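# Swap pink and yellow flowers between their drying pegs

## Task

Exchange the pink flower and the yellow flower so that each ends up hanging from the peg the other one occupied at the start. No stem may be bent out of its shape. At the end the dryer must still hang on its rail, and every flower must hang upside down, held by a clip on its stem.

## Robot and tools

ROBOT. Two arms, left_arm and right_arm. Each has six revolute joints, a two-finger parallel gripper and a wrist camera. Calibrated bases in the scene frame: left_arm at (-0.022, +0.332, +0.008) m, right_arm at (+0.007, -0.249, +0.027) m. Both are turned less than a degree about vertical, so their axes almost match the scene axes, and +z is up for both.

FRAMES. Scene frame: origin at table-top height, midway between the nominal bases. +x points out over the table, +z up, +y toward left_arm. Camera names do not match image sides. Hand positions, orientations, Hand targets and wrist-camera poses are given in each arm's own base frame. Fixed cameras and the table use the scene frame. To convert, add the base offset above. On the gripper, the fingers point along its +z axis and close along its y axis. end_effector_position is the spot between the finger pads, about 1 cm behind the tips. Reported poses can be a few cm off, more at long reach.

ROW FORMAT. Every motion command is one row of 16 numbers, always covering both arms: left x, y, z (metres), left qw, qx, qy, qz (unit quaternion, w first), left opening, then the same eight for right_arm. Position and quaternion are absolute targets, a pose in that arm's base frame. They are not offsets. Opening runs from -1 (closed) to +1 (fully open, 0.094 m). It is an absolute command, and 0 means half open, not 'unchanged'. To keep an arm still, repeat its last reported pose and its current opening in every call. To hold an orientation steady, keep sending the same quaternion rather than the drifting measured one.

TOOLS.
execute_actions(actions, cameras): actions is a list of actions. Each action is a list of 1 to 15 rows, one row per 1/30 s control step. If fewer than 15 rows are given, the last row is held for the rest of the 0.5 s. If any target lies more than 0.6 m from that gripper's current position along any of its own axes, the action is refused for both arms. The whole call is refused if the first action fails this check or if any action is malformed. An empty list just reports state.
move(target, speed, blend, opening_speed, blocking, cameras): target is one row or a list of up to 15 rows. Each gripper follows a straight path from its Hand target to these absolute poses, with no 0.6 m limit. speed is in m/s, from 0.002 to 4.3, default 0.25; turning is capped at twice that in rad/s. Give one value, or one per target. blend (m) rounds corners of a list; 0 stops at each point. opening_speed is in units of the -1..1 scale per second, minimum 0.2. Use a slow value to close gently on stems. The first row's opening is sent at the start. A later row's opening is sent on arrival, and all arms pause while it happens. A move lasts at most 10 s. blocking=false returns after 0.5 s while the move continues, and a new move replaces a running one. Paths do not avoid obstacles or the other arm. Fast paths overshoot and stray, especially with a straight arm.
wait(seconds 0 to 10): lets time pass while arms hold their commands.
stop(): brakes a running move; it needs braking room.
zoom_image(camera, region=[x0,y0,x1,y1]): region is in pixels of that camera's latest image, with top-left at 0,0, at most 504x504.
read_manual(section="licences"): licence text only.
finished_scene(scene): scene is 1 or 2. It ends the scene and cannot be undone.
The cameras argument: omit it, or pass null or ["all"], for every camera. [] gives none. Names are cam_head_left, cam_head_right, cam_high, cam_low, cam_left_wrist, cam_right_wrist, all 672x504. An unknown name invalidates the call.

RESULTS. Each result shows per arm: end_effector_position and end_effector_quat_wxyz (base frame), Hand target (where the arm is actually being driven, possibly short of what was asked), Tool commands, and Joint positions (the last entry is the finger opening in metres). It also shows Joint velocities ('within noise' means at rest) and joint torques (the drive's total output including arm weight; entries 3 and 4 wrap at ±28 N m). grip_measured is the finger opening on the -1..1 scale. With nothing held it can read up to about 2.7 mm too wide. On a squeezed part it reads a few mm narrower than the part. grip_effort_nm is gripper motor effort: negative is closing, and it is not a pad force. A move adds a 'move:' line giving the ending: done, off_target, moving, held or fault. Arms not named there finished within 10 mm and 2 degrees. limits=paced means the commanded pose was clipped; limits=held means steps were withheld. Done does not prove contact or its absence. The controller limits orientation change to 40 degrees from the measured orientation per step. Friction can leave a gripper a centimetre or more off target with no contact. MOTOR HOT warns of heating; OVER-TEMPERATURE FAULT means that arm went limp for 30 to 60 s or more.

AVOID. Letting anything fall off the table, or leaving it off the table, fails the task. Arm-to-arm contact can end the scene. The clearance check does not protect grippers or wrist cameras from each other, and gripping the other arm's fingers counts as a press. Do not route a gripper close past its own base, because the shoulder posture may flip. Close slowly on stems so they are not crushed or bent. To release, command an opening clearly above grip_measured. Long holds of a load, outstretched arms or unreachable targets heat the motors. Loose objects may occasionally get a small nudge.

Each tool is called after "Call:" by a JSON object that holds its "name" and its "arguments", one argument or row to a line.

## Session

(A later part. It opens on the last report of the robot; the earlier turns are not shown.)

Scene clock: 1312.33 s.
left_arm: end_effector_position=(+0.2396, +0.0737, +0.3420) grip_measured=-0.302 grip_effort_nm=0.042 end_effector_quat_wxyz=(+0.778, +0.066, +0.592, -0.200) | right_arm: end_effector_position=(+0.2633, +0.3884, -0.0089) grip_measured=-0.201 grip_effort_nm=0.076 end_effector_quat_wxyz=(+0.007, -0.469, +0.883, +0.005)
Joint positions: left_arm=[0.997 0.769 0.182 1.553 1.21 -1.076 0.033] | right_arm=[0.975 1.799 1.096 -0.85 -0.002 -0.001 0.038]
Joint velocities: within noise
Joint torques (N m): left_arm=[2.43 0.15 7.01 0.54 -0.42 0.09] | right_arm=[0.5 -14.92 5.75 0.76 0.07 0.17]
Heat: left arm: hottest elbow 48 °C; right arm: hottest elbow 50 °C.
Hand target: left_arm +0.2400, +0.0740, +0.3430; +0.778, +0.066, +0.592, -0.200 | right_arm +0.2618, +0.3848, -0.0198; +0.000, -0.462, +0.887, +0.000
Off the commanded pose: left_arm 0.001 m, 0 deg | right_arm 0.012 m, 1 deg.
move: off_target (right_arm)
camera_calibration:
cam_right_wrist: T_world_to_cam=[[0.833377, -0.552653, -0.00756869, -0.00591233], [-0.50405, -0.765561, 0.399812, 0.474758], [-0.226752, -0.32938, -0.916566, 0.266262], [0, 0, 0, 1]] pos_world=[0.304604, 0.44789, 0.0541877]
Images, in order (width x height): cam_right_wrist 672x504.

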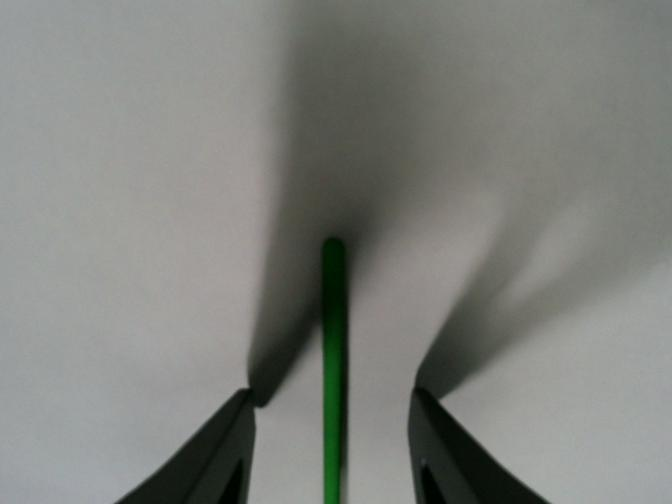

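Call:
{"name": "move", "arguments": {
  "target": [
    [0.24,0.074,0.343,0.778,0.066,0.592,-0.2,-0.3,0.256,0.376,0.0,0,-0.4617,0.887,0,-0.2],
    [0.24,0.074,0.343,0.778,0.066,0.592,-0.2,-0.3,0.254,0.374,-0.024,0,-0.4617,0.887,0,-0.2]
  ],
  "speed": 0.04,
  "cameras": ["cam_right_wrist"]
}}

Scene clock: 1316.80 s.
left_arm: end_effector_position=(+0.2396, +0.0737, +0.3420) grip_measured=-0.302 grip_effort_nm=0.046 end_effector_quat_wxyz=(+0.778, +0.066, +0.592, -0.200) | right_arm: end_effector_position=(+0.2572, +0.3793, -0.0115) grip_measured=-0.201 grip_effort_nm=0.071 end_effector_quat_wxyz=(+0.010, -0.469, +0.883, +0.006)
Joint positions: left_arm=[0.997 0.769 0.182 1.553 1.21 -1.076 0.033] | right_arm=[0.975 1.779 1.056 -0.825 -0.002 -0.001 0.038]
Joint velocities: within noise
Joint torques (N m): left_arm=[2.43 0.21 7.01 0.54 -0.42 0.09] | right_arm=[0.62 -14.51 5.3 0.8 0.06 0.19]
Heat: left arm: hottest elbow 48 °C; right arm: hottest elbow 49 °C.
Hand target: left_arm +0.2400, +0.0740, +0.3430; +0.778, +0.066, +0.592, -0.200 | right_arm +0.2538, +0.3738, -0.0237; +0.000, -0.462, +0.887, +0.000
Off the commanded pose: left_arm 0.001 m, 0 deg | right_arm 0.014 m, 2 deg.
move: off_target (right_arm)
camera_calibration:
cam_right_wrist: T_world_to_cam=[[0.833396, -0.552631, -0.00709703, -0.00594114], [-0.505407, -0.76725, 0.39483, 0.466762], [-0.22364, -0.325463, -0.918727, 0.257337], [0, 0, 0, 1]] pos_world=[0.298407, 0.438594, 0.0520885]
Images, in order (width x height): cam_right_wrist 672x504.

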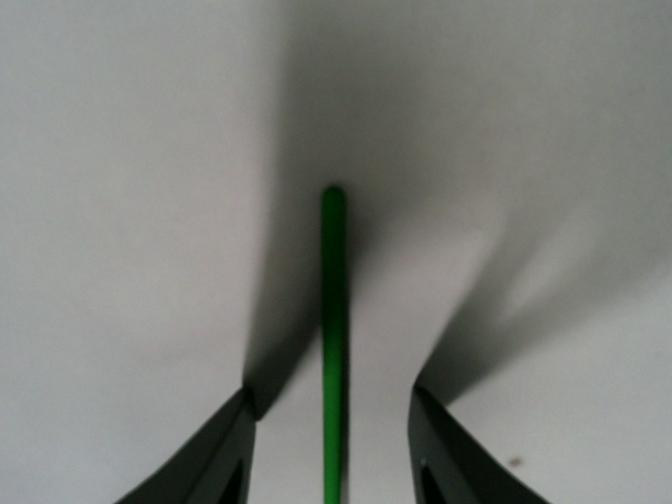

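Tip ≈4.7 cm. Grip and lift.

Call:
{"name": "move", "arguments": {
  "target": [
    [0.24,0.074,0.343,0.778,0.066,0.592,-0.2,-0.3,0.254,0.374,-0.025,0,-0.4617,0.887,0,-0.96]
  ],
  "opening_speed": 0.25,
  "cameras": ["cam_right_wrist"]
}}

Call:
{"name": "move", "arguments": {
  "target": [
    [0.24,0.074,0.343,0.778,0.066,0.592,-0.2,-0.3,0.245,0.36,0.1,0,-0.4617,0.887,0,-0.96],
    [0.24,0.074,0.343,0.778,0.066,0.592,-0.2,-0.3,0.22,0.33,0.26,0,-0.4617,0.887,0,-0.96]
  ],
  "speed": 0.12,
  "cameras": ["cam_right_wrist","cam_high"]
}}

Scene clock: 1323.30 s.
left_arm: end_effector_position=(+0.2396, +0.0737, +0.3420) grip_measured=-0.302 grip_effort_nm=0.051 end_effector_quat_wxyz=(+0.778, +0.066, +0.592, -0.200) | right_arm: end_effector_position=(+0.2578, +0.3799, -0.0116) grip_measured=-0.958 grip_effort_nm=-0.989 end_effector_quat_wxyz=(+0.011, -0.469, +0.883, +0.006)
Joint positions: left_arm=[0.997 0.769 0.182 1.553 1.21 -1.076 0.033] | right_arm=[0.975 1.779 1.056 -0.822 0 -0.001 0.002]
Joint velocities: within noise
Joint torques (N m): left_arm=[2.49 0.15 7.04 0.53 -0.42 0.08] | right_arm=[0.5 -14.56 5.24 0.68 0.03 0.21]
Heat: left arm: hottest elbow 48 °C; right arm: hottest elbow 49 °C.
Hand target: left_arm +0.2400, +0.0740, +0.3430; +0.778, +0.066, +0.592, -0.200 | right_arm +0.2538, +0.3737, -0.0247; +0.000, -0.462, +0.887, +0.000
Off the commanded pose: left_arm 0.001 m, 0 deg | right_arm 0.015 m, 2 deg.
move: off_target (right_arm)
camera_calibration:
cam_right_wrist: T_world_to_cam=[[0.833191, -0.552954, -0.00592032, -0.00591178], [-0.50676, -0.767783, 0.392051, 0.468015], [-0.221332, -0.323653, -0.919924, 0.256229], [0, 0, 0, 1]] pos_world=[0.298808, 0.438994, 0.0521901]
Images, in order (width x height): cam_right_wrist 672x504.

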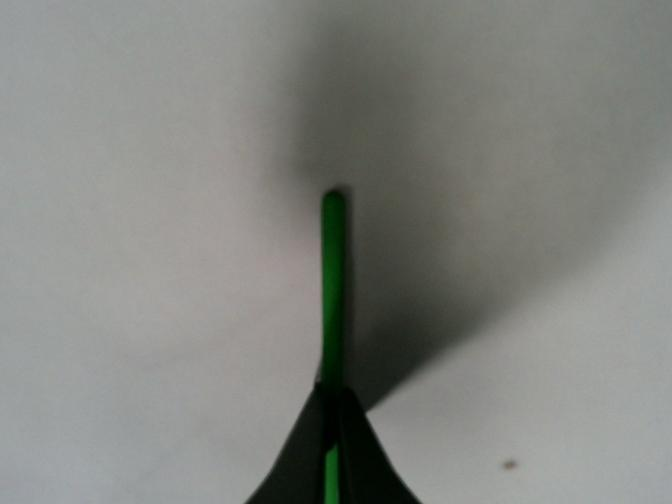

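Scene clock: 1326.40 s.
left_arm: end_effector_position=(+0.2396, +0.0737, +0.3420) grip_measured=-0.302 grip_effort_nm=0.046 end_effector_quat_wxyz=(+0.778, +0.066, +0.592, -0.200) | right_arm: end_effector_position=(+0.2153, +0.3172, +0.2407) grip_measured=-0.958 grip_effort_nm=-0.974 end_effector_quat_wxyz=(-0.019, -0.465, +0.885, -0.010)
Joint positions: left_arm=[0.997 0.769 0.182 1.553 1.21 -1.076 0.033] | right_arm=[0.975 1.37 1.294 -1.537 0 0.007 0.002]
Joint velocities: within noise
Joint torques (N m): left_arm=[2.55 0.21 7.01 0.53 -0.42 0.08] | right_arm=[1.2 -11.16 12 -0.16 -0.01 0.18]
Heat: left arm: hottest elbow 47 °C; right arm: hottest elbow 49 °C.
Hand target: left_arm +0.2400, +0.0740, +0.3430; +0.778, +0.066, +0.592, -0.200 | right_arm +0.2195, +0.3292, +0.2599; +0.000, -0.462, +0.887, +0.000
Off the commanded pose: left_arm 0.001 m, 0 deg | right_arm 0.024 m, 2 deg.
move: off_target (right_arm)
camera_calibration:
cam_right_wrist: T_world_to_cam=[[0.828913, -0.559341, -0.00634101, -0.000695527], [-0.496219, -0.740507, 0.453229, 0.273856], [-0.258205, -0.372541, -0.891372, 0.475235], [0, 0, 0, 1]] pos_world=[0.259177, 0.379447, 0.299488]
Images, in order (width x height): cam_high 672x504, cam_right_wrist 672x504.

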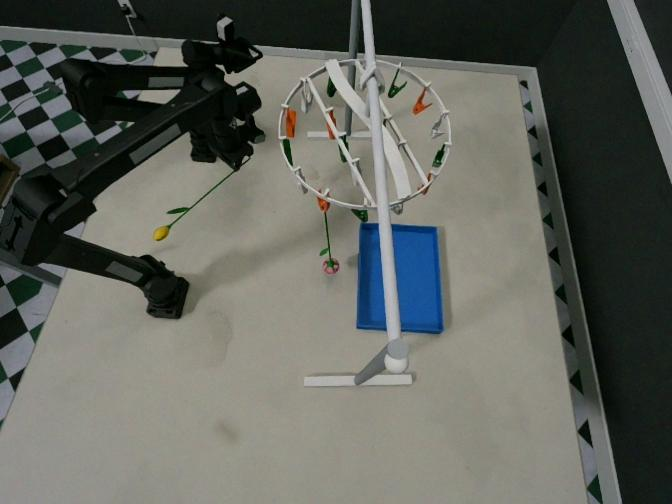

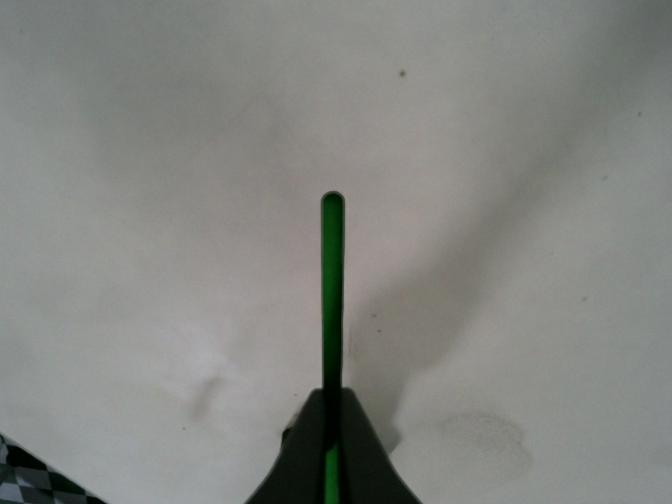

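Call:
{"name": "move", "arguments": {
  "target": [
    [0.24,0.074,0.343,0.778,0.066,0.592,-0.2,-0.3,0.22,0.33,0.32,0.3394,-0.4266,0.8195,0.1767,-0.96],
    [0.24,0.074,0.343,0.778,0.066,0.592,-0.2,-0.3,0.23,0.3,0.36,0.7483,-0.2333,0.524,0.3332,-0.96],
    [0.24,0.074,0.343,0.778,0.066,0.592,-0.2,-0.3,0.24,0.25,0.36,0.6645,-0.2418,0.6645,0.2418,-0.96]
  ],
  "speed": 0.15,
  "cameras": ["cam_right_wrist","cam_high","cam_low"]
}}

Call:
{"name": "move", "arguments": {
  "target": [
    [0.25,-0.06,0.42,0.7953,0.1728,0.5165,-0.2661,0.3,0.24,0.25,0.36,0.6645,-0.2418,0.6645,0.2418,-0.96],
    [0.324,-0.138,0.45,0.7953,0.1728,0.5165,-0.2661,0.3,0.24,0.25,0.36,0.6645,-0.2418,0.6645,0.2418,-0.96]
  ],
  "speed": 0.15,
  "cameras": ["cam_left_wrist","cam_right_wrist","cam_high"]
}}

Scene clock: 1339.50 s.
left_arm: end_effector_position=(+0.2396, +0.0737, +0.3420) grip_measured=-0.302 grip_effort_nm=0.051 end_effector_quat_wxyz=(+0.778, +0.066, +0.592, -0.200) | right_arm: end_effector_position=(+0.2352, +0.2499, +0.3209) grip_measured=-0.952 grip_effort_nm=-0.735 end_effector_quat_wxyz=(+0.648, -0.262, +0.678, +0.229)
Joint positions: left_arm=[0.997 0.769 0.182 1.553 1.21 -1.076 0.033] | right_arm=[0.925 0.487 0.401 0.029 0.217 -0.017 0.002]
Joint velocities: within noise
Joint torques (N m): left_arm=[2.43 0.21 7.04 0.53 -0.42 0.08] | right_arm=[-0.15 2.02 14.2 1.76 0 0.21]
Heat: left arm: hottest elbow 47 °C; right arm: hottest elbow 50 °C.
Hand target: left_arm +0.2400, +0.0740, +0.3430; +0.778, +0.066, +0.592, -0.200 | right_arm +0.2382, +0.2483, +0.3593; +0.665, -0.242, +0.664, +0.242
Off the commanded pose: left_arm 0.001 m, 0 deg | right_arm 0.039 m, 4 deg.
move: off_target (right_arm)
camera_calibration:
cam_right_wrist: T_world_to_cam=[[0.655838, -0.753937, 0.038148, 0.0208283], [-0.329501, -0.331361, -0.884098, 0.485238], [0.679195, 0.567255, -0.465742, -0.0651933], [0, 0, 0, 1]] pos_world=[0.190505, 0.213473, 0.39784]
Images, in order (width x height): cam_high 672x504, cam_low 672x504, cam_right_wrist 672x504.

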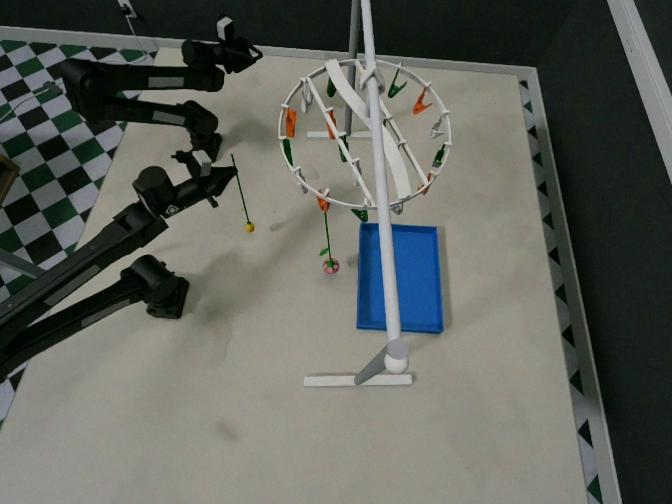

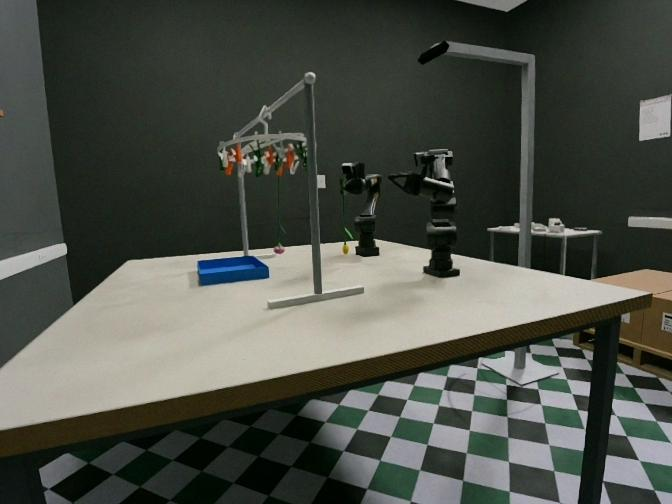

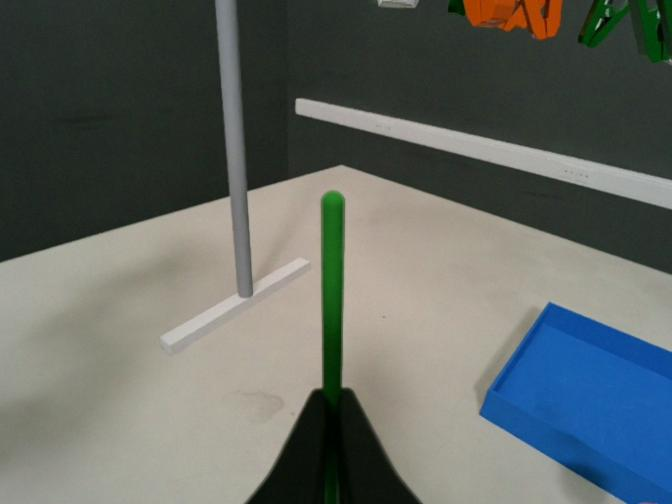

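Scene clock: 1342.27 s.
left_arm: end_effector_position=(+0.3208, -0.1339, +0.4192) grip_measured=+0.298 grip_effort_nm=0.051 end_effector_quat_wxyz=(+0.784, +0.166, +0.535, -0.269) | right_arm: end_effector_position=(+0.2348, +0.2494, +0.3211) grip_measured=-0.951 grip_effort_nm=-0.730 end_effector_quat_wxyz=(+0.648, -0.262, +0.678, +0.229)
Joint positions: left_arm=[-0.202 0.628 0.41 0.635 0.397 -0.198 0.061] | right_arm=[0.925 0.484 0.401 0.025 0.217 -0.017 0.002]
Joint velocities: within noise
Joint torques (N m): left_arm=[1.9 0.26 12.9 1.35 -0.15 0.15] | right_arm=[-0.32 2.26 14.22 1.89 0.03 0.19]
Heat: left arm: hottest elbow 48 °C; right arm: hottest elbow 50 °C.
Hand target: left_arm +0.3222, -0.1372, +0.4491; +0.795, +0.173, +0.516, -0.266 | right_arm +0.2381, +0.2483, +0.3592; +0.665, -0.242, +0.664, +0.242
Off the commanded pose: left_arm 0.031 m, 3 deg | right_arm 0.039 m, 4 deg.
move: off_target (left_arm, right_arm)
camera_calibration:
cam_left_wrist: T_world_to_cam=[[-0.590881, -0.806602, 0.0159114, 0.0748005], [-0.0516771, 0.0181596, -0.998499, 0.47629], [0.805102, -0.590816, -0.052413, -0.224919], [0, 0, 0, 1]] pos_world=[0.249894, -0.0812007, 0.462597]
cam_right_wrist: T_world_to_cam=[[0.655853, -0.753939, 0.0378535, 0.0208207], [-0.329951, -0.331404, -0.883914, 0.485138], [0.678962, 0.567227, -0.466115, -0.0643463], [0, 0, 0, 1]] pos_world=[0.190105, 0.212973, 0.39804]
Images, in order (width x height): cam_high 672x504, cam_left_wrist 672x504, cam_right_wrist 672x504.

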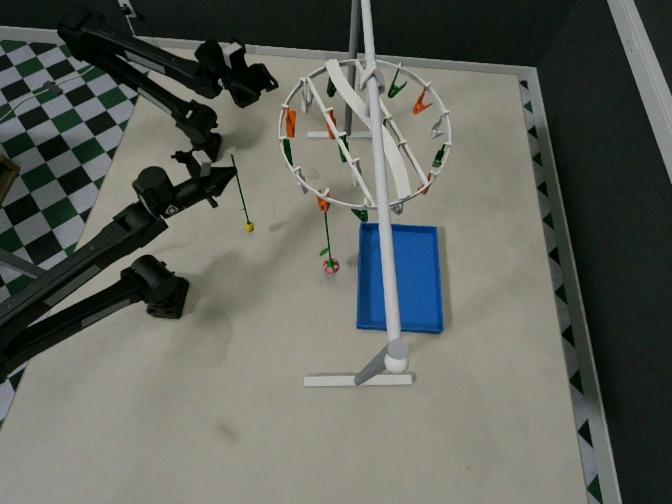

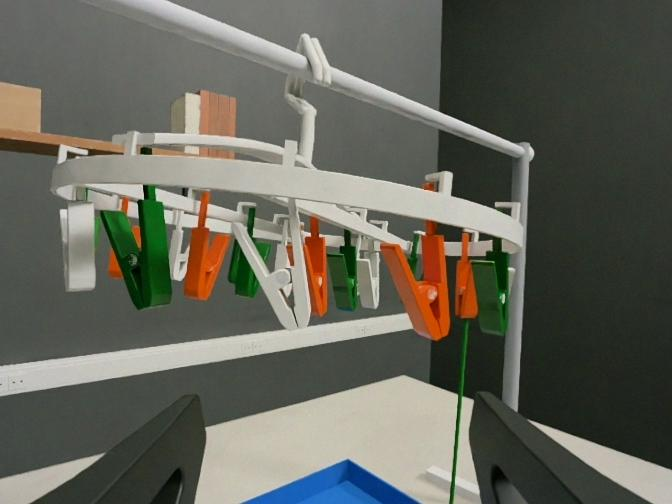

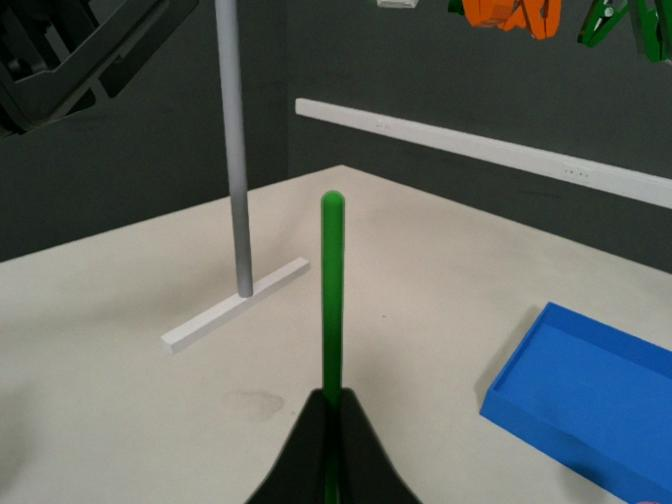

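Call:
{"name": "zoom_image", "arguments": {
  "camera": "cam_left_wrist",
  "region": [340, 150, 560, 360]
}}

Scaled by 2.291 from the camera's 672x504 image, which has a finer 960x720 frame.

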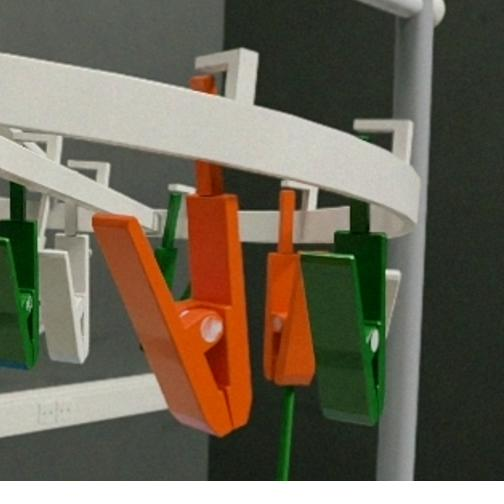

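Call:
{"name": "move", "arguments": {
  "target": [
    [0.28,-0.19,0.46,0.8239,0.1069,0.5351,-0.1646,0.3,0.26,0.19,0.37,0.6645,-0.2418,0.6645,0.2418,-0.96]
  ],
  "speed": 0.12,
  "cameras": ["cam_left_wrist","cam_right_wrist","cam_high"]
}}

Scene clock: 1358.00 s.
left_arm: end_effector_position=(+0.2816, -0.1877, +0.4209) grip_measured=+0.298 grip_effort_nm=0.051 end_effector_quat_wxyz=(+0.805, +0.118, +0.561, -0.155) | right_arm: end_effector_position=(+0.2585, +0.1926, +0.3285) grip_measured=-0.958 grip_effort_nm=-0.979 end_effector_quat_wxyz=(+0.643, -0.255, +0.683, +0.234)
Joint positions: left_arm=[-0.754 0.552 0.415 0.509 -0.334 0.145 0.061] | right_arm=[0.569 0.382 0.406 -0.088 -0.137 -0.017 0.002]
Joint velocities: within noise
Joint torques (N m): left_arm=[1.9 0.67 13.11 2.66 0.01 0.16] | right_arm=[-0.26 2.49 14.38 1.76 -0.09 0.19]
Heat: left arm: hottest elbow 58 °C; right arm: hottest elbow 51 °C.
Hand target: left_arm +0.2782, -0.1883, +0.4587; +0.822, +0.106, +0.534, -0.164 | right_arm +0.2580, +0.1889, +0.3690; +0.665, -0.242, +0.664, +0.242
Off the commanded pose: left_arm 0.039 m, 4 deg | right_arm 0.042 m, 4 deg.
move: off_target (left_arm, right_arm)
camera_calibration:
cam_left_wrist: T_world_to_cam=[[-0.372279, -0.927722, -0.0271872, -0.0579264], [-0.0670982, 0.0561183, -0.996167, 0.48746], [0.925692, -0.369028, -0.0831402, -0.204529], [0, 0, 0, 1]] pos_world=[0.200474, -0.156572, 0.467012]
cam_right_wrist: T_world_to_cam=[[0.654118, -0.756216, 0.0163251, -0.0299114], [-0.347278, -0.319425, -0.881684, 0.482094], [0.671958, 0.571056, -0.471559, -0.0418455], [0, 0, 0, 1]] pos_world=[0.215105, 0.155269, 0.40581]
Images, in order (width x height): cam_high 672x504, cam_left_wrist 672x504, cam_right_wrist 672x504.

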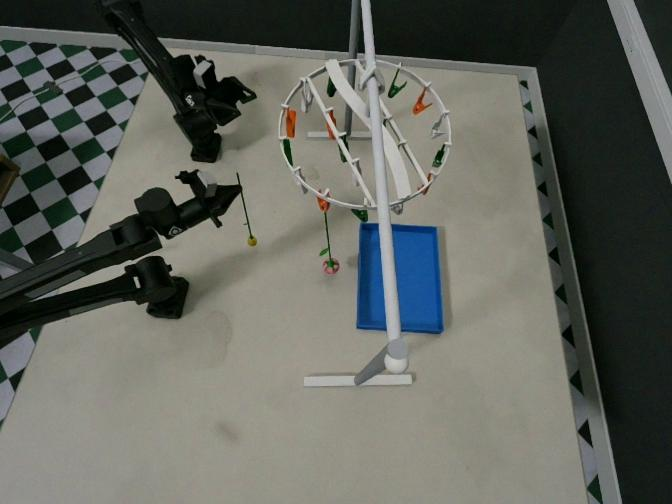

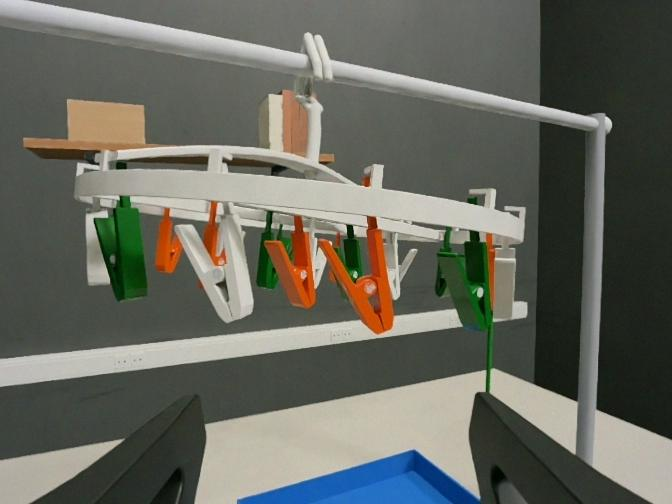

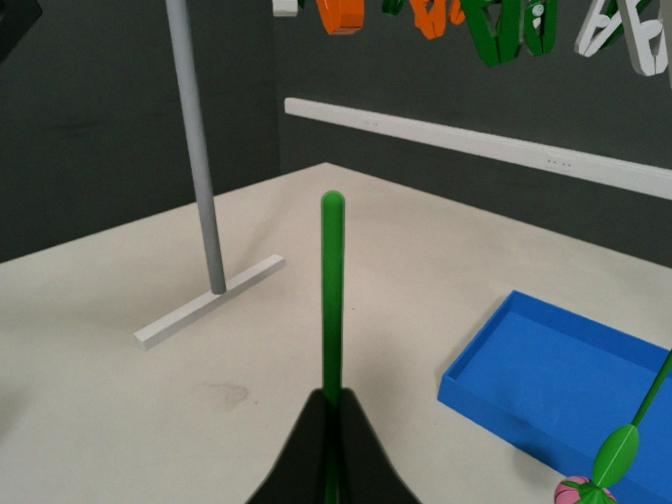

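Call:
{"name": "zoom_image", "arguments": {
  "camera": "cam_left_wrist",
  "region": [270, 150, 470, 350]
}}

Scaled by 2.520 from the camera's 672x504 image, which has a finer 960x720 frame.

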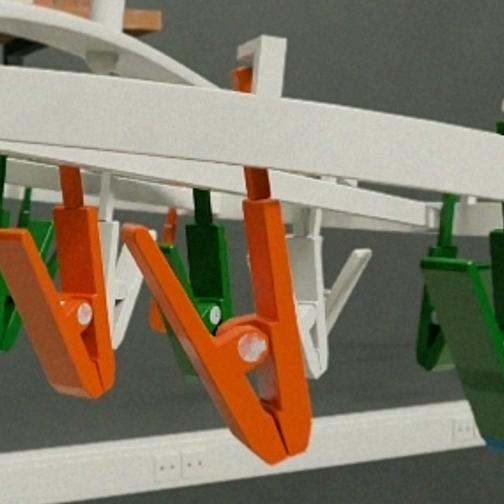

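Call:
{"name": "move", "arguments": {
  "target": [
    [0.285,-0.207,0.485,0.8239,0.1069,0.5351,-0.1646,0.3,0.26,0.19,0.37,0.6645,-0.2418,0.6645,0.2418,-0.96],
    [0.35,-0.232,0.485,0.8239,0.1069,0.5351,-0.1646,0.3,0.26,0.19,0.37,0.6645,-0.2418,0.6645,0.2418,-0.96]
  ],
  "speed": 0.08,
  "cameras": ["cam_left_wrist"]
}}

Scene clock: 1370.27 s.
left_arm: end_effector_position=(+0.3447, -0.2328, +0.4484) grip_measured=+0.298 grip_effort_nm=0.046 end_effector_quat_wxyz=(+0.806, +0.125, +0.558, -0.154) | right_arm: end_effector_position=(+0.2578, +0.1921, +0.3293) grip_measured=-0.954 grip_effort_nm=-0.921 end_effector_quat_wxyz=(+0.644, -0.255, +0.682, +0.234)
Joint positions: left_arm=[-0.706 0.841 0.588 0.621 -0.277 0.137 0.061] | right_arm=[0.568 0.378 0.406 -0.089 -0.138 -0.017 0.002]
Joint velocities: within noise
Joint torques (N m): left_arm=[3.25 -2.08 12.9 2.65 0.19 -0.07] | right_arm=[-0.15 3.14 14.35 1.85 -0.08 0.19]
Heat: left arm: hottest elbow 62 °C; right arm: hottest elbow 52 °C.
Hand target: left_arm +0.3478, -0.2307, +0.4839; +0.822, +0.107, +0.534, -0.164 | right_arm +0.2579, +0.1888, +0.3690; +0.665, -0.242, +0.664, +0.242
Off the commanded pose: left_arm 0.037 m, 4 deg | right_arm 0.041 m, 4 deg.
move: off_target (left_arm, right_arm)
camera_calibration:
cam_left_wrist: T_world_to_cam=[[-0.379304, -0.924356, -0.041155, -0.066063], [-0.0591061, 0.0685939, -0.995892, 0.521557], [0.923382, -0.375314, -0.080653, -0.278984], [0, 0, 0, 1]] pos_world=[0.263378, -0.201548, 0.494195]
Images, in order (width x height): cam_left_wrist 672x504.

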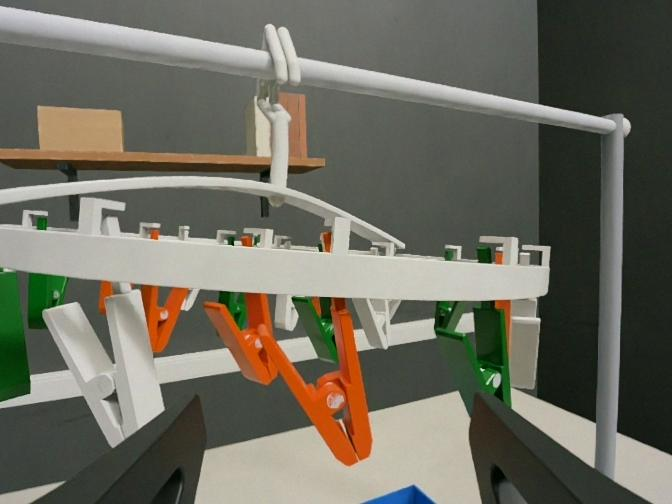

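Call:
{"name": "move", "arguments": {
  "target": [
    [0.408,-0.25,0.482,0.8239,0.1069,0.5351,-0.1646,0.3,0.26,0.19,0.37,0.6645,-0.2418,0.6645,0.2418,-0.96]
  ],
  "speed": 0.05,
  "cameras": ["cam_left_wrist"]
}}

Scene clock: 1374.83 s.
left_arm: end_effector_position=(+0.4005, -0.2501, +0.4471) grip_measured=+0.298 grip_effort_nm=0.046 end_effector_quat_wxyz=(+0.805, +0.123, +0.559, -0.155) | right_arm: end_effector_position=(+0.2574, +0.1919, +0.3295) grip_measured=-0.960 grip_effort_nm=-1.009 end_effector_quat_wxyz=(+0.644, -0.255, +0.682, +0.234)
Joint positions: left_arm=[-0.634 1.028 0.686 0.704 -0.212 0.106 0.061] | right_arm=[0.568 0.376 0.406 -0.091 -0.138 -0.017 0.002]
Joint velocities: within noise
Joint torques (N m): left_arm=[3.31 -4.07 12.46 2.58 0.17 -0.06] | right_arm=[-0.21 3.37 14.31 1.85 -0.1 0.19]
Heat: left arm: hottest elbow 63 °C; right arm: hottest elbow 53 °C.
Hand target: left_arm +0.4059, -0.2487, +0.4810; +0.822, +0.107, +0.534, -0.164 | right_arm +0.2578, +0.1888, +0.3690; +0.665, -0.242, +0.664, +0.242
Off the commanded pose: left_arm 0.036 m, 4 deg | right_arm 0.041 m, 4 deg.
move: off_target (left_arm, right_arm)
camera_calibration:
cam_left_wrist: T_world_to_cam=[[-0.379059, -0.924665, -0.0361684, -0.0633276], [-0.0613059, 0.0640928, -0.996059, 0.524545], [0.923339, -0.375348, -0.0809824, -0.336955], [0, 0, 0, 1]] pos_world=[0.319276, -0.218652, 0.4929]
Images, in order (width x height): cam_left_wrist 672x504.

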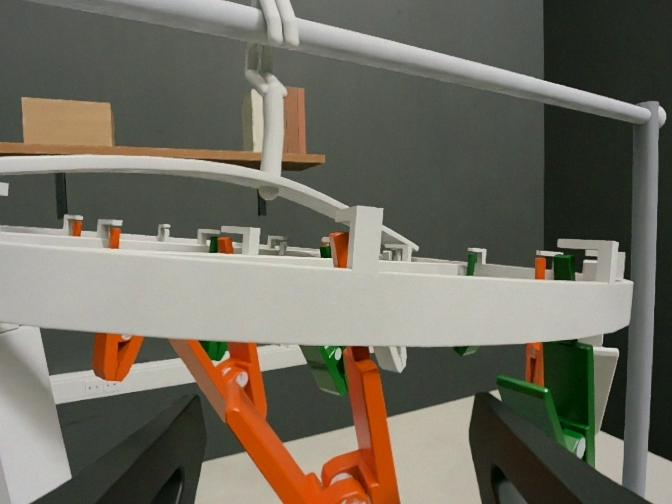

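Call:
{"name": "move", "arguments": {
  "target": [
    [0.41,-0.243,0.487,0.8239,0.1069,0.5351,-0.1646,0.3,0.26,0.19,0.37,0.6645,-0.2418,0.6645,0.2418,-0.96]
  ],
  "speed": 0.05,
  "cameras": ["cam_left_wrist"]
}}

Scene clock: 1377.87 s.
left_arm: end_effector_position=(+0.4046, -0.2448, +0.4521) grip_measured=+0.298 grip_effort_nm=0.046 end_effector_quat_wxyz=(+0.808, +0.121, +0.555, -0.157) | right_arm: end_effector_position=(+0.2574, +0.1919, +0.3295) grip_measured=-0.957 grip_effort_nm=-0.969 end_effector_quat_wxyz=(+0.644, -0.255, +0.682, +0.234)
Joint positions: left_arm=[-0.613 1.028 0.694 0.704 -0.193 0.097 0.061] | right_arm=[0.568 0.376 0.406 -0.091 -0.138 -0.017 0.002]
Joint velocities: within noise
Joint torques (N m): left_arm=[3.25 -4.89 12.64 1.81 0.17 -0.06] | right_arm=[-0.26 3.25 14.38 1.92 -0.08 0.19]
Heat: left arm: hottest elbow 62 °C; right arm: hottest elbow 53 °C.
Hand target: left_arm +0.4080, -0.2419, +0.4863; +0.823, +0.107, +0.534, -0.164 | right_arm +0.2578, +0.1888, +0.3690; +0.665, -0.242, +0.664, +0.242
Off the commanded pose: left_arm 0.035 m, 3 deg | right_arm 0.041 m, 4 deg.
move: off_target (left_arm, right_arm)
camera_calibration:
cam_left_wrist: T_world_to_cam=[[-0.378748, -0.924925, -0.0326246, -0.0585154], [-0.0537906, 0.0571906, -0.996913, 0.52511], [0.923935, -0.375824, -0.071413, -0.342988], [0, 0, 0, 1]] pos_world=[0.322982, -0.213057, 0.497086]
Images, in order (width x height): cam_left_wrist 672x504.

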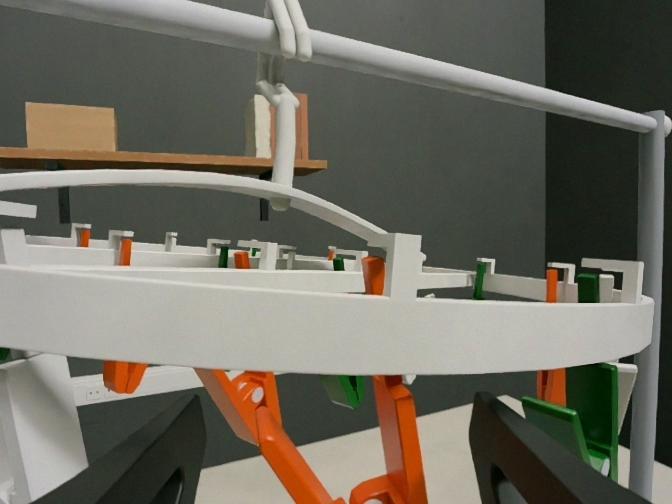

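Call:
{"name": "move", "arguments": {
  "target": [
    [0.41,-0.243,0.487,0.8239,0.1069,0.5351,-0.1646,-0.6,0.26,0.19,0.37,0.6645,-0.2418,0.6645,0.2418,-0.96]
  ],
  "opening_speed": 0.25,
  "cameras": ["cam_left_wrist","cam_right_wrist"]
}}

Scene clock: 1384.47 s.
left_arm: end_effector_position=(+0.4046, -0.2448, +0.4521) grip_measured=-0.588 grip_effort_nm=-1.038 end_effector_quat_wxyz=(+0.808, +0.121, +0.555, -0.158) | right_arm: end_effector_position=(+0.2574, +0.1919, +0.3295) grip_measured=-0.953 grip_effort_nm=-0.896 end_effector_quat_wxyz=(+0.644, -0.255, +0.682, +0.234)
Joint positions: left_arm=[-0.612 1.028 0.694 0.704 -0.191 0.095 0.019] | right_arm=[0.568 0.376 0.406 -0.091 -0.138 -0.017 0.002]
Joint velocities: within noise
Joint torques (N m): left_arm=[3.31 -4.89 12.64 1.81 0.14 -0.06] | right_arm=[-0.09 3.19 14.34 1.85 -0.08 0.2]
Heat: left arm: hottest elbow 61 °C; right arm: hottest elbow 54 °C.
Hand target: left_arm +0.4080, -0.2419, +0.4862; +0.822, +0.107, +0.534, -0.164 | right_arm +0.2578, +0.1888, +0.3690; +0.665, -0.242, +0.664, +0.242
Off the commanded pose: left_arm 0.035 m, 3 deg | right_arm 0.041 m, 4 deg.
move: off_target (left_arm, right_arm)
camera_calibration:
cam_left_wrist: T_world_to_cam=[[-0.380006, -0.924458, -0.031183, -0.0585914], [-0.0541767, 0.0558985, -0.996966, 0.525086], [0.923396, -0.377163, -0.0713258, -0.343188], [0, 0, 0, 1]] pos_world=[0.323081, -0.212955, 0.497187]
cam_right_wrist: T_world_to_cam=[[0.65407, -0.756249, 0.0166994, -0.0298816], [-0.345311, -0.318152, -0.882916, 0.482013], [0.673017, 0.571723, -0.469235, -0.0414784], [0, 0, 0, 1]] pos_world=[0.213905, 0.154469, 0.406612]
Images, in order (width x height): cam_left_wrist 672x504, cam_right_wrist 672x504.

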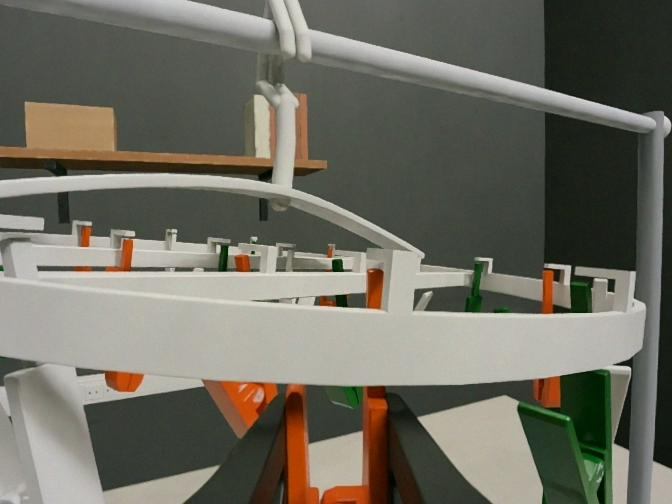

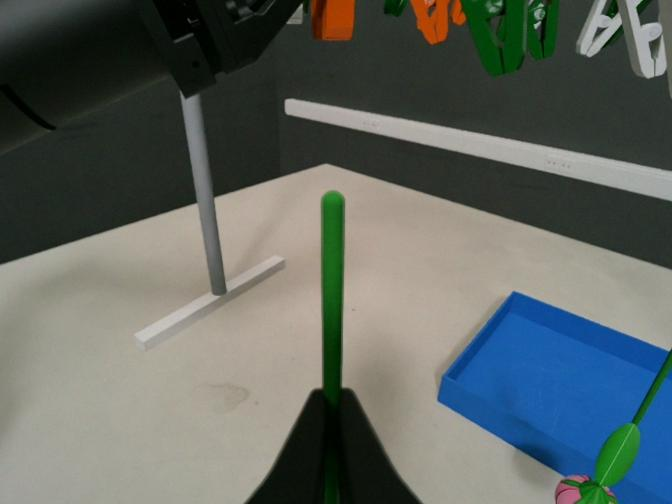

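Call:
{"name": "move", "arguments": {
  "target": [
    [0.41,-0.243,0.480,0.8239,0.1069,0.5351,-0.1646,0.3,0.26,0.19,0.37,0.6645,-0.2418,0.6645,0.2418,-0.96]
  ],
  "opening_speed": 0.4,
  "cameras": []
}}

Call:
{"name": "move", "arguments": {
  "target": [
    [0.335,-0.216,0.465,0.8239,0.1069,0.5351,-0.1646,0.3,0.26,0.19,0.37,0.6645,-0.2418,0.6645,0.2418,-0.96],
    [0.335,-0.188,0.49,0.8188,0.1628,0.4728,-0.2819,0.3,0.26,0.19,0.37,0.6645,-0.2418,0.6645,0.2418,-0.96]
  ],
  "speed": 0.08,
  "cameras": ["cam_left_wrist"]
}}

Scene clock: 1409.00 s.
left_arm: end_effector_position=(+0.4046, -0.2448, +0.4521) grip_measured=+0.297 grip_effort_nm=0.051 end_effector_quat_wxyz=(+0.808, +0.121, +0.555, -0.158) | right_arm: end_effector_position=(+0.2574, +0.1919, +0.3295) grip_measured=-0.955 grip_effort_nm=-0.935 end_effector_quat_wxyz=(+0.644, -0.254, +0.682, +0.235)
Joint positions: left_arm=[-0.612 1.028 0.694 0.704 -0.191 0.095 0.061] | right_arm=[0.568 0.376 0.406 -0.091 -0.138 -0.016 0.002]
Joint velocities: within noise
Joint torques (N m): left_arm=[3.25 -4.37 11.73 2.69 0.15 -0.06] | right_arm=[-0.21 3.19 14.32 1.91 -0.08 0.18]
Heat: left arm: hottest elbow 60 °C; right arm: hottest elbow 57 °C.
Hand target: left_arm +0.4086, -0.2424, +0.4793; +0.822, +0.107, +0.534, -0.164 | right_arm +0.2578, +0.1888, +0.3690; +0.665, -0.242, +0.664, +0.242
Off the commanded pose: left_arm 0.028 m, 3 deg | right_arm 0.041 m, 3 deg.
move: off_target (left_arm, right_arm)
No camera images: "cameras" was empty.

Scene clock: 1412.57 s.
left_arm: end_effector_position=(+0.3361, -0.1922, +0.4820) grip_measured=+0.298 grip_effort_nm=0.046 end_effector_quat_wxyz=(+0.813, +0.168, +0.483, -0.280) | right_arm: end_effector_position=(+0.2574, +0.1919, +0.3294) grip_measured=-0.955 grip_effort_nm=-0.935 end_effector_quat_wxyz=(+0.644, -0.255, +0.682, +0.235)
Joint positions: left_arm=[-0.425 0.782 0.566 0.726 0.212 -0.115 0.061] | right_arm=[0.568 0.376 0.406 -0.091 -0.138 -0.016 0.002]
Joint velocities: within noise
Joint torques (N m): left_arm=[3.31 -2.2 9.07 2.41 0.08 -0.08] | right_arm=[-0.32 3.25 14.34 1.92 -0.09 0.18]
Heat: left arm: hottest elbow 60 °C; right arm: hottest elbow 57 °C.
Hand target: left_arm +0.3349, -0.1880, +0.4898; +0.819, +0.163, +0.473, -0.282 | right_arm +0.2578, +0.1888, +0.3690; +0.665, -0.242, +0.664, +0.242
Off the commanded pose: left_arm 0.009 m, 1 deg | right_arm 0.041 m, 4 deg.
move: off_target (right_arm)
camera_calibration:
cam_left_wrist: T_world_to_cam=[[-0.608234, -0.793669, -0.0118606, 0.0575631], [0.0577317, -0.0293305, -0.997901, 0.494658], [0.791656, -0.607642, 0.0636596, -0.323039], [0, 0, 0, 1]] pos_world=[0.26219, -0.136098, 0.514867]
Images, in order (width x height): cam_left_wrist 672x504.

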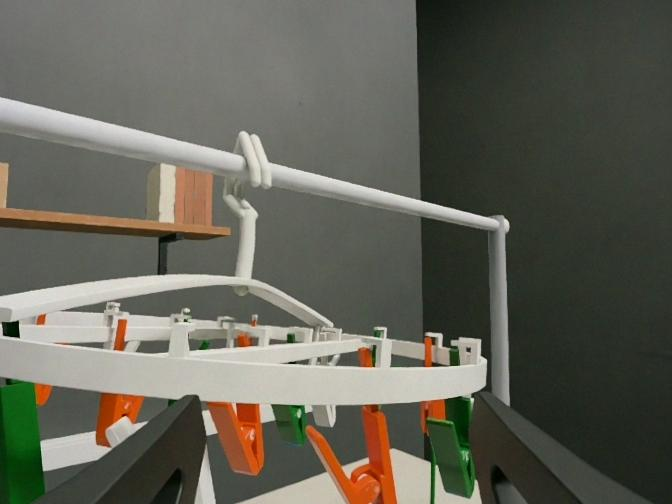

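Call:
{"name": "move", "arguments": {
  "target": [
    [0.375,-0.220,0.475,0.8188,0.1628,0.4728,-0.2819,0.3,0.26,0.19,0.37,0.6645,-0.2418,0.6645,0.2418,-0.96]
  ],
  "speed": 0.08,
  "cameras": ["cam_left_wrist"]
}}

Scene clock: 1416.70 s.
left_arm: end_effector_position=(+0.3738, -0.2149, +0.4430) grip_measured=+0.298 grip_effort_nm=0.051 end_effector_quat_wxyz=(+0.802, +0.162, +0.502, -0.280) | right_arm: end_effector_position=(+0.2574, +0.1919, +0.3294) grip_measured=-0.959 grip_effort_nm=-1.009 end_effector_quat_wxyz=(+0.644, -0.255, +0.682, +0.235)
Joint positions: left_arm=[-0.45 0.959 0.566 0.861 0.178 -0.113 0.061] | right_arm=[0.568 0.376 0.406 -0.091 -0.138 -0.016 0.002]
Joint velocities: within noise
Joint torques (N m): left_arm=[1.79 -3.14 12.03 2.47 -0.1 0.17] | right_arm=[-0.21 3.19 14.38 1.87 -0.09 0.17]
Heat: left arm: hottest elbow 61 °C; right arm: hottest elbow 57 °C.
Hand target: left_arm +0.3733, -0.2190, +0.4741; +0.819, +0.163, +0.473, -0.282 | right_arm +0.2578, +0.1888, +0.3690; +0.665, -0.242, +0.664, +0.242
Off the commanded pose: left_arm 0.032 m, 4 deg | right_arm 0.041 m, 4 deg.
move: off_target (left_arm, right_arm)
camera_calibration:
cam_left_wrist: T_world_to_cam=[[-0.60419, -0.796759, 0.011374, 0.0494328], [0.0136145, -0.0245938, -0.999605, 0.471146], [0.796724, -0.603797, 0.0257068, -0.348423], [0, 0, 0, 1]] pos_world=[0.301049, -0.159403, 0.479354]
Images, in order (width x height): cam_left_wrist 672x504.

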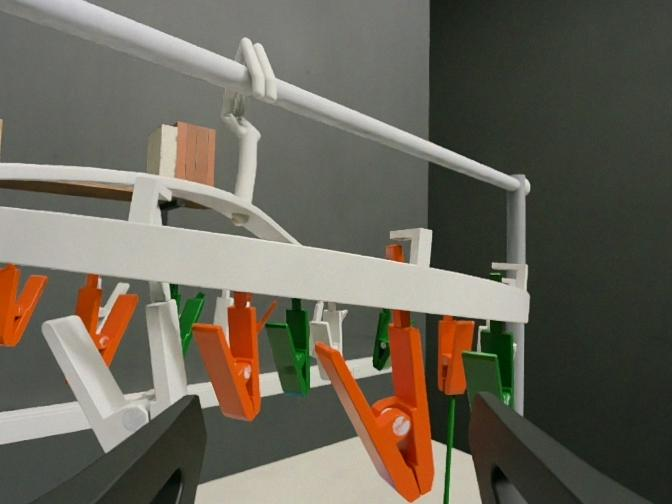

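Call:
{"name": "move", "arguments": {
  "target": [
    [0.368,-0.229,0.486,0.8188,0.1628,0.4728,-0.2819,0.3,0.26,0.19,0.37,0.6645,-0.2418,0.6645,0.2418,-0.96],
    [0.403,-0.255,0.486,0.8188,0.1628,0.4728,-0.2819,0.3,0.26,0.19,0.37,0.6645,-0.2418,0.6645,0.2418,-0.96]
  ],
  "speed": 0.05,
  "cameras": ["cam_left_wrist"]
}}

Scene clock: 1422.87 s.
left_arm: end_effector_position=(+0.4003, -0.2483, +0.4539) grip_measured=+0.298 grip_effort_nm=0.046 end_effector_quat_wxyz=(+0.802, +0.164, +0.501, -0.280) | right_arm: end_effector_position=(+0.2574, +0.1919, +0.3294) grip_measured=-0.959 grip_effort_nm=-0.989 end_effector_quat_wxyz=(+0.644, -0.255, +0.682, +0.235)
Joint positions: left_arm=[-0.507 1.073 0.667 0.871 0.128 -0.084 0.061] | right_arm=[0.568 0.376 0.406 -0.091 -0.138 -0.016 0.002]
Joint velocities: within noise
Joint torques (N m): left_arm=[1.79 -4.31 12.31 2.5 -0.09 0.18] | right_arm=[-0.03 3.14 14.41 1.84 -0.08 0.19]
Heat: left arm: hottest elbow 63 °C; right arm: hottest elbow 58 °C.
Hand target: left_arm +0.4012, -0.2538, +0.4851; +0.819, +0.163, +0.473, -0.282 | right_arm +0.2578, +0.1888, +0.3690; +0.665, -0.242, +0.664, +0.242
Off the commanded pose: left_arm 0.033 m, 4 deg | right_arm 0.041 m, 4 deg.
move: off_target (left_arm, right_arm)
camera_calibration:
cam_left_wrist: T_world_to_cam=[[-0.604225, -0.796773, 0.00805226, 0.0402684], [0.0153172, -0.0217182, -0.999647, 0.480872], [0.796667, -0.603888, 0.025327, -0.389856], [0, 0, 0, 1]] pos_world=[0.327551, -0.192901, 0.490252]
Images, in order (width x height): cam_left_wrist 672x504.

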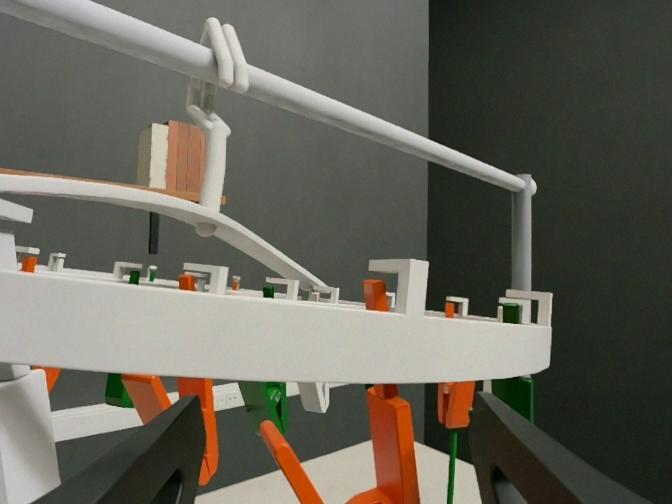

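Call:
{"name": "move", "arguments": {
  "target": [
    [0.403,-0.255,0.486,0.8188,0.1628,0.4728,-0.2819,-0.62,0.26,0.19,0.37,0.6645,-0.2418,0.6645,0.2418,-0.96]
  ],
  "opening_speed": 0.3,
  "cameras": ["cam_left_wrist","cam_right_wrist"]
}}

Scene clock: 1427.93 s.
left_arm: end_effector_position=(+0.4001, -0.2482, +0.4548) grip_measured=-0.533 grip_effort_nm=-1.023 end_effector_quat_wxyz=(+0.804, +0.164, +0.500, -0.278) | right_arm: end_effector_position=(+0.2574, +0.1919, +0.3294) grip_measured=-0.957 grip_effort_nm=-0.960 end_effector_quat_wxyz=(+0.644, -0.255, +0.682, +0.235)
Joint positions: left_arm=[-0.508 1.073 0.667 0.873 0.127 -0.08 0.022] | right_arm=[0.568 0.376 0.406 -0.091 -0.138 -0.016 0.002]
Joint velocities: within noise
Joint torques (N m): left_arm=[1.79 -4.31 12.26 2.43 -0.06 0.13] | right_arm=[-0.32 3.19 14.42 1.89 -0.09 0.19]
Heat: left arm: hottest elbow 64 °C; right arm: hottest elbow 58 °C.
Hand target: left_arm +0.4013, -0.2538, +0.4851; +0.819, +0.163, +0.473, -0.282 | right_arm +0.2578, +0.1888, +0.3690; +0.665, -0.242, +0.664, +0.242
Off the commanded pose: left_arm 0.032 m, 4 deg | right_arm 0.041 m, 4 deg.
move: off_target (left_arm, right_arm)
camera_calibration:
cam_left_wrist: T_world_to_cam=[[-0.602482, -0.798122, 0.00419894, 0.0409418], [0.0201776, -0.0204904, -0.999586, 0.480186], [0.797878, -0.602148, 0.0284492, -0.391133], [0, 0, 0, 1]] pos_world=[0.327054, -0.193004, 0.490943]
cam_right_wrist: T_world_to_cam=[[0.654066, -0.756262, 0.0162528, -0.0296954], [-0.345817, -0.318057, -0.882752, 0.481951], [0.672761, 0.571758, -0.469559, -0.0413446], [0, 0, 0, 1]] pos_world=[0.213905, 0.154469, 0.406512]
Images, in order (width x height): cam_left_wrist 672x504, cam_right_wrist 672x504.

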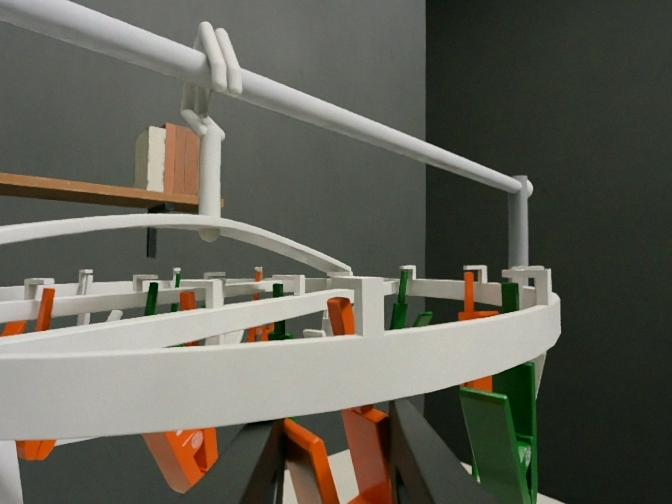

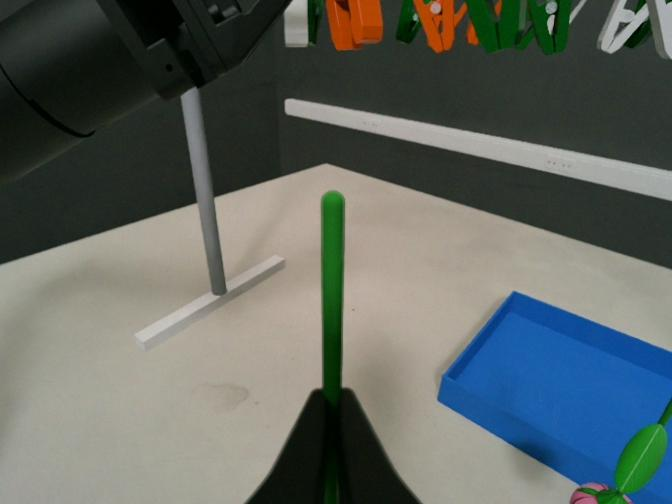

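Call:
{"name": "zoom_image", "arguments": {
  "camera": "cam_right_wrist",
  "region": [270, 0, 450, 90]
}}

Scaled by 2.800 from the camera's 672x504 image, which has a finer 960x720 frame.

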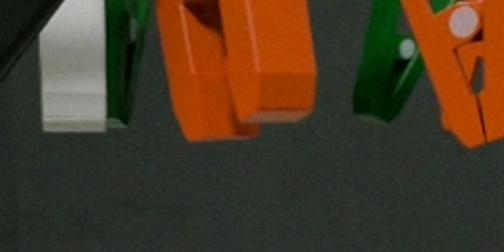

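Call:
{"name": "zoom_image", "arguments": {
  "camera": "cam_right_wrist",
  "region": [300, 0, 672, 100]
}}

Scaled by 1.355 from the camera's 672x504 image, which has a finer 960x720 frame.

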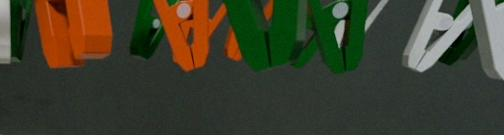

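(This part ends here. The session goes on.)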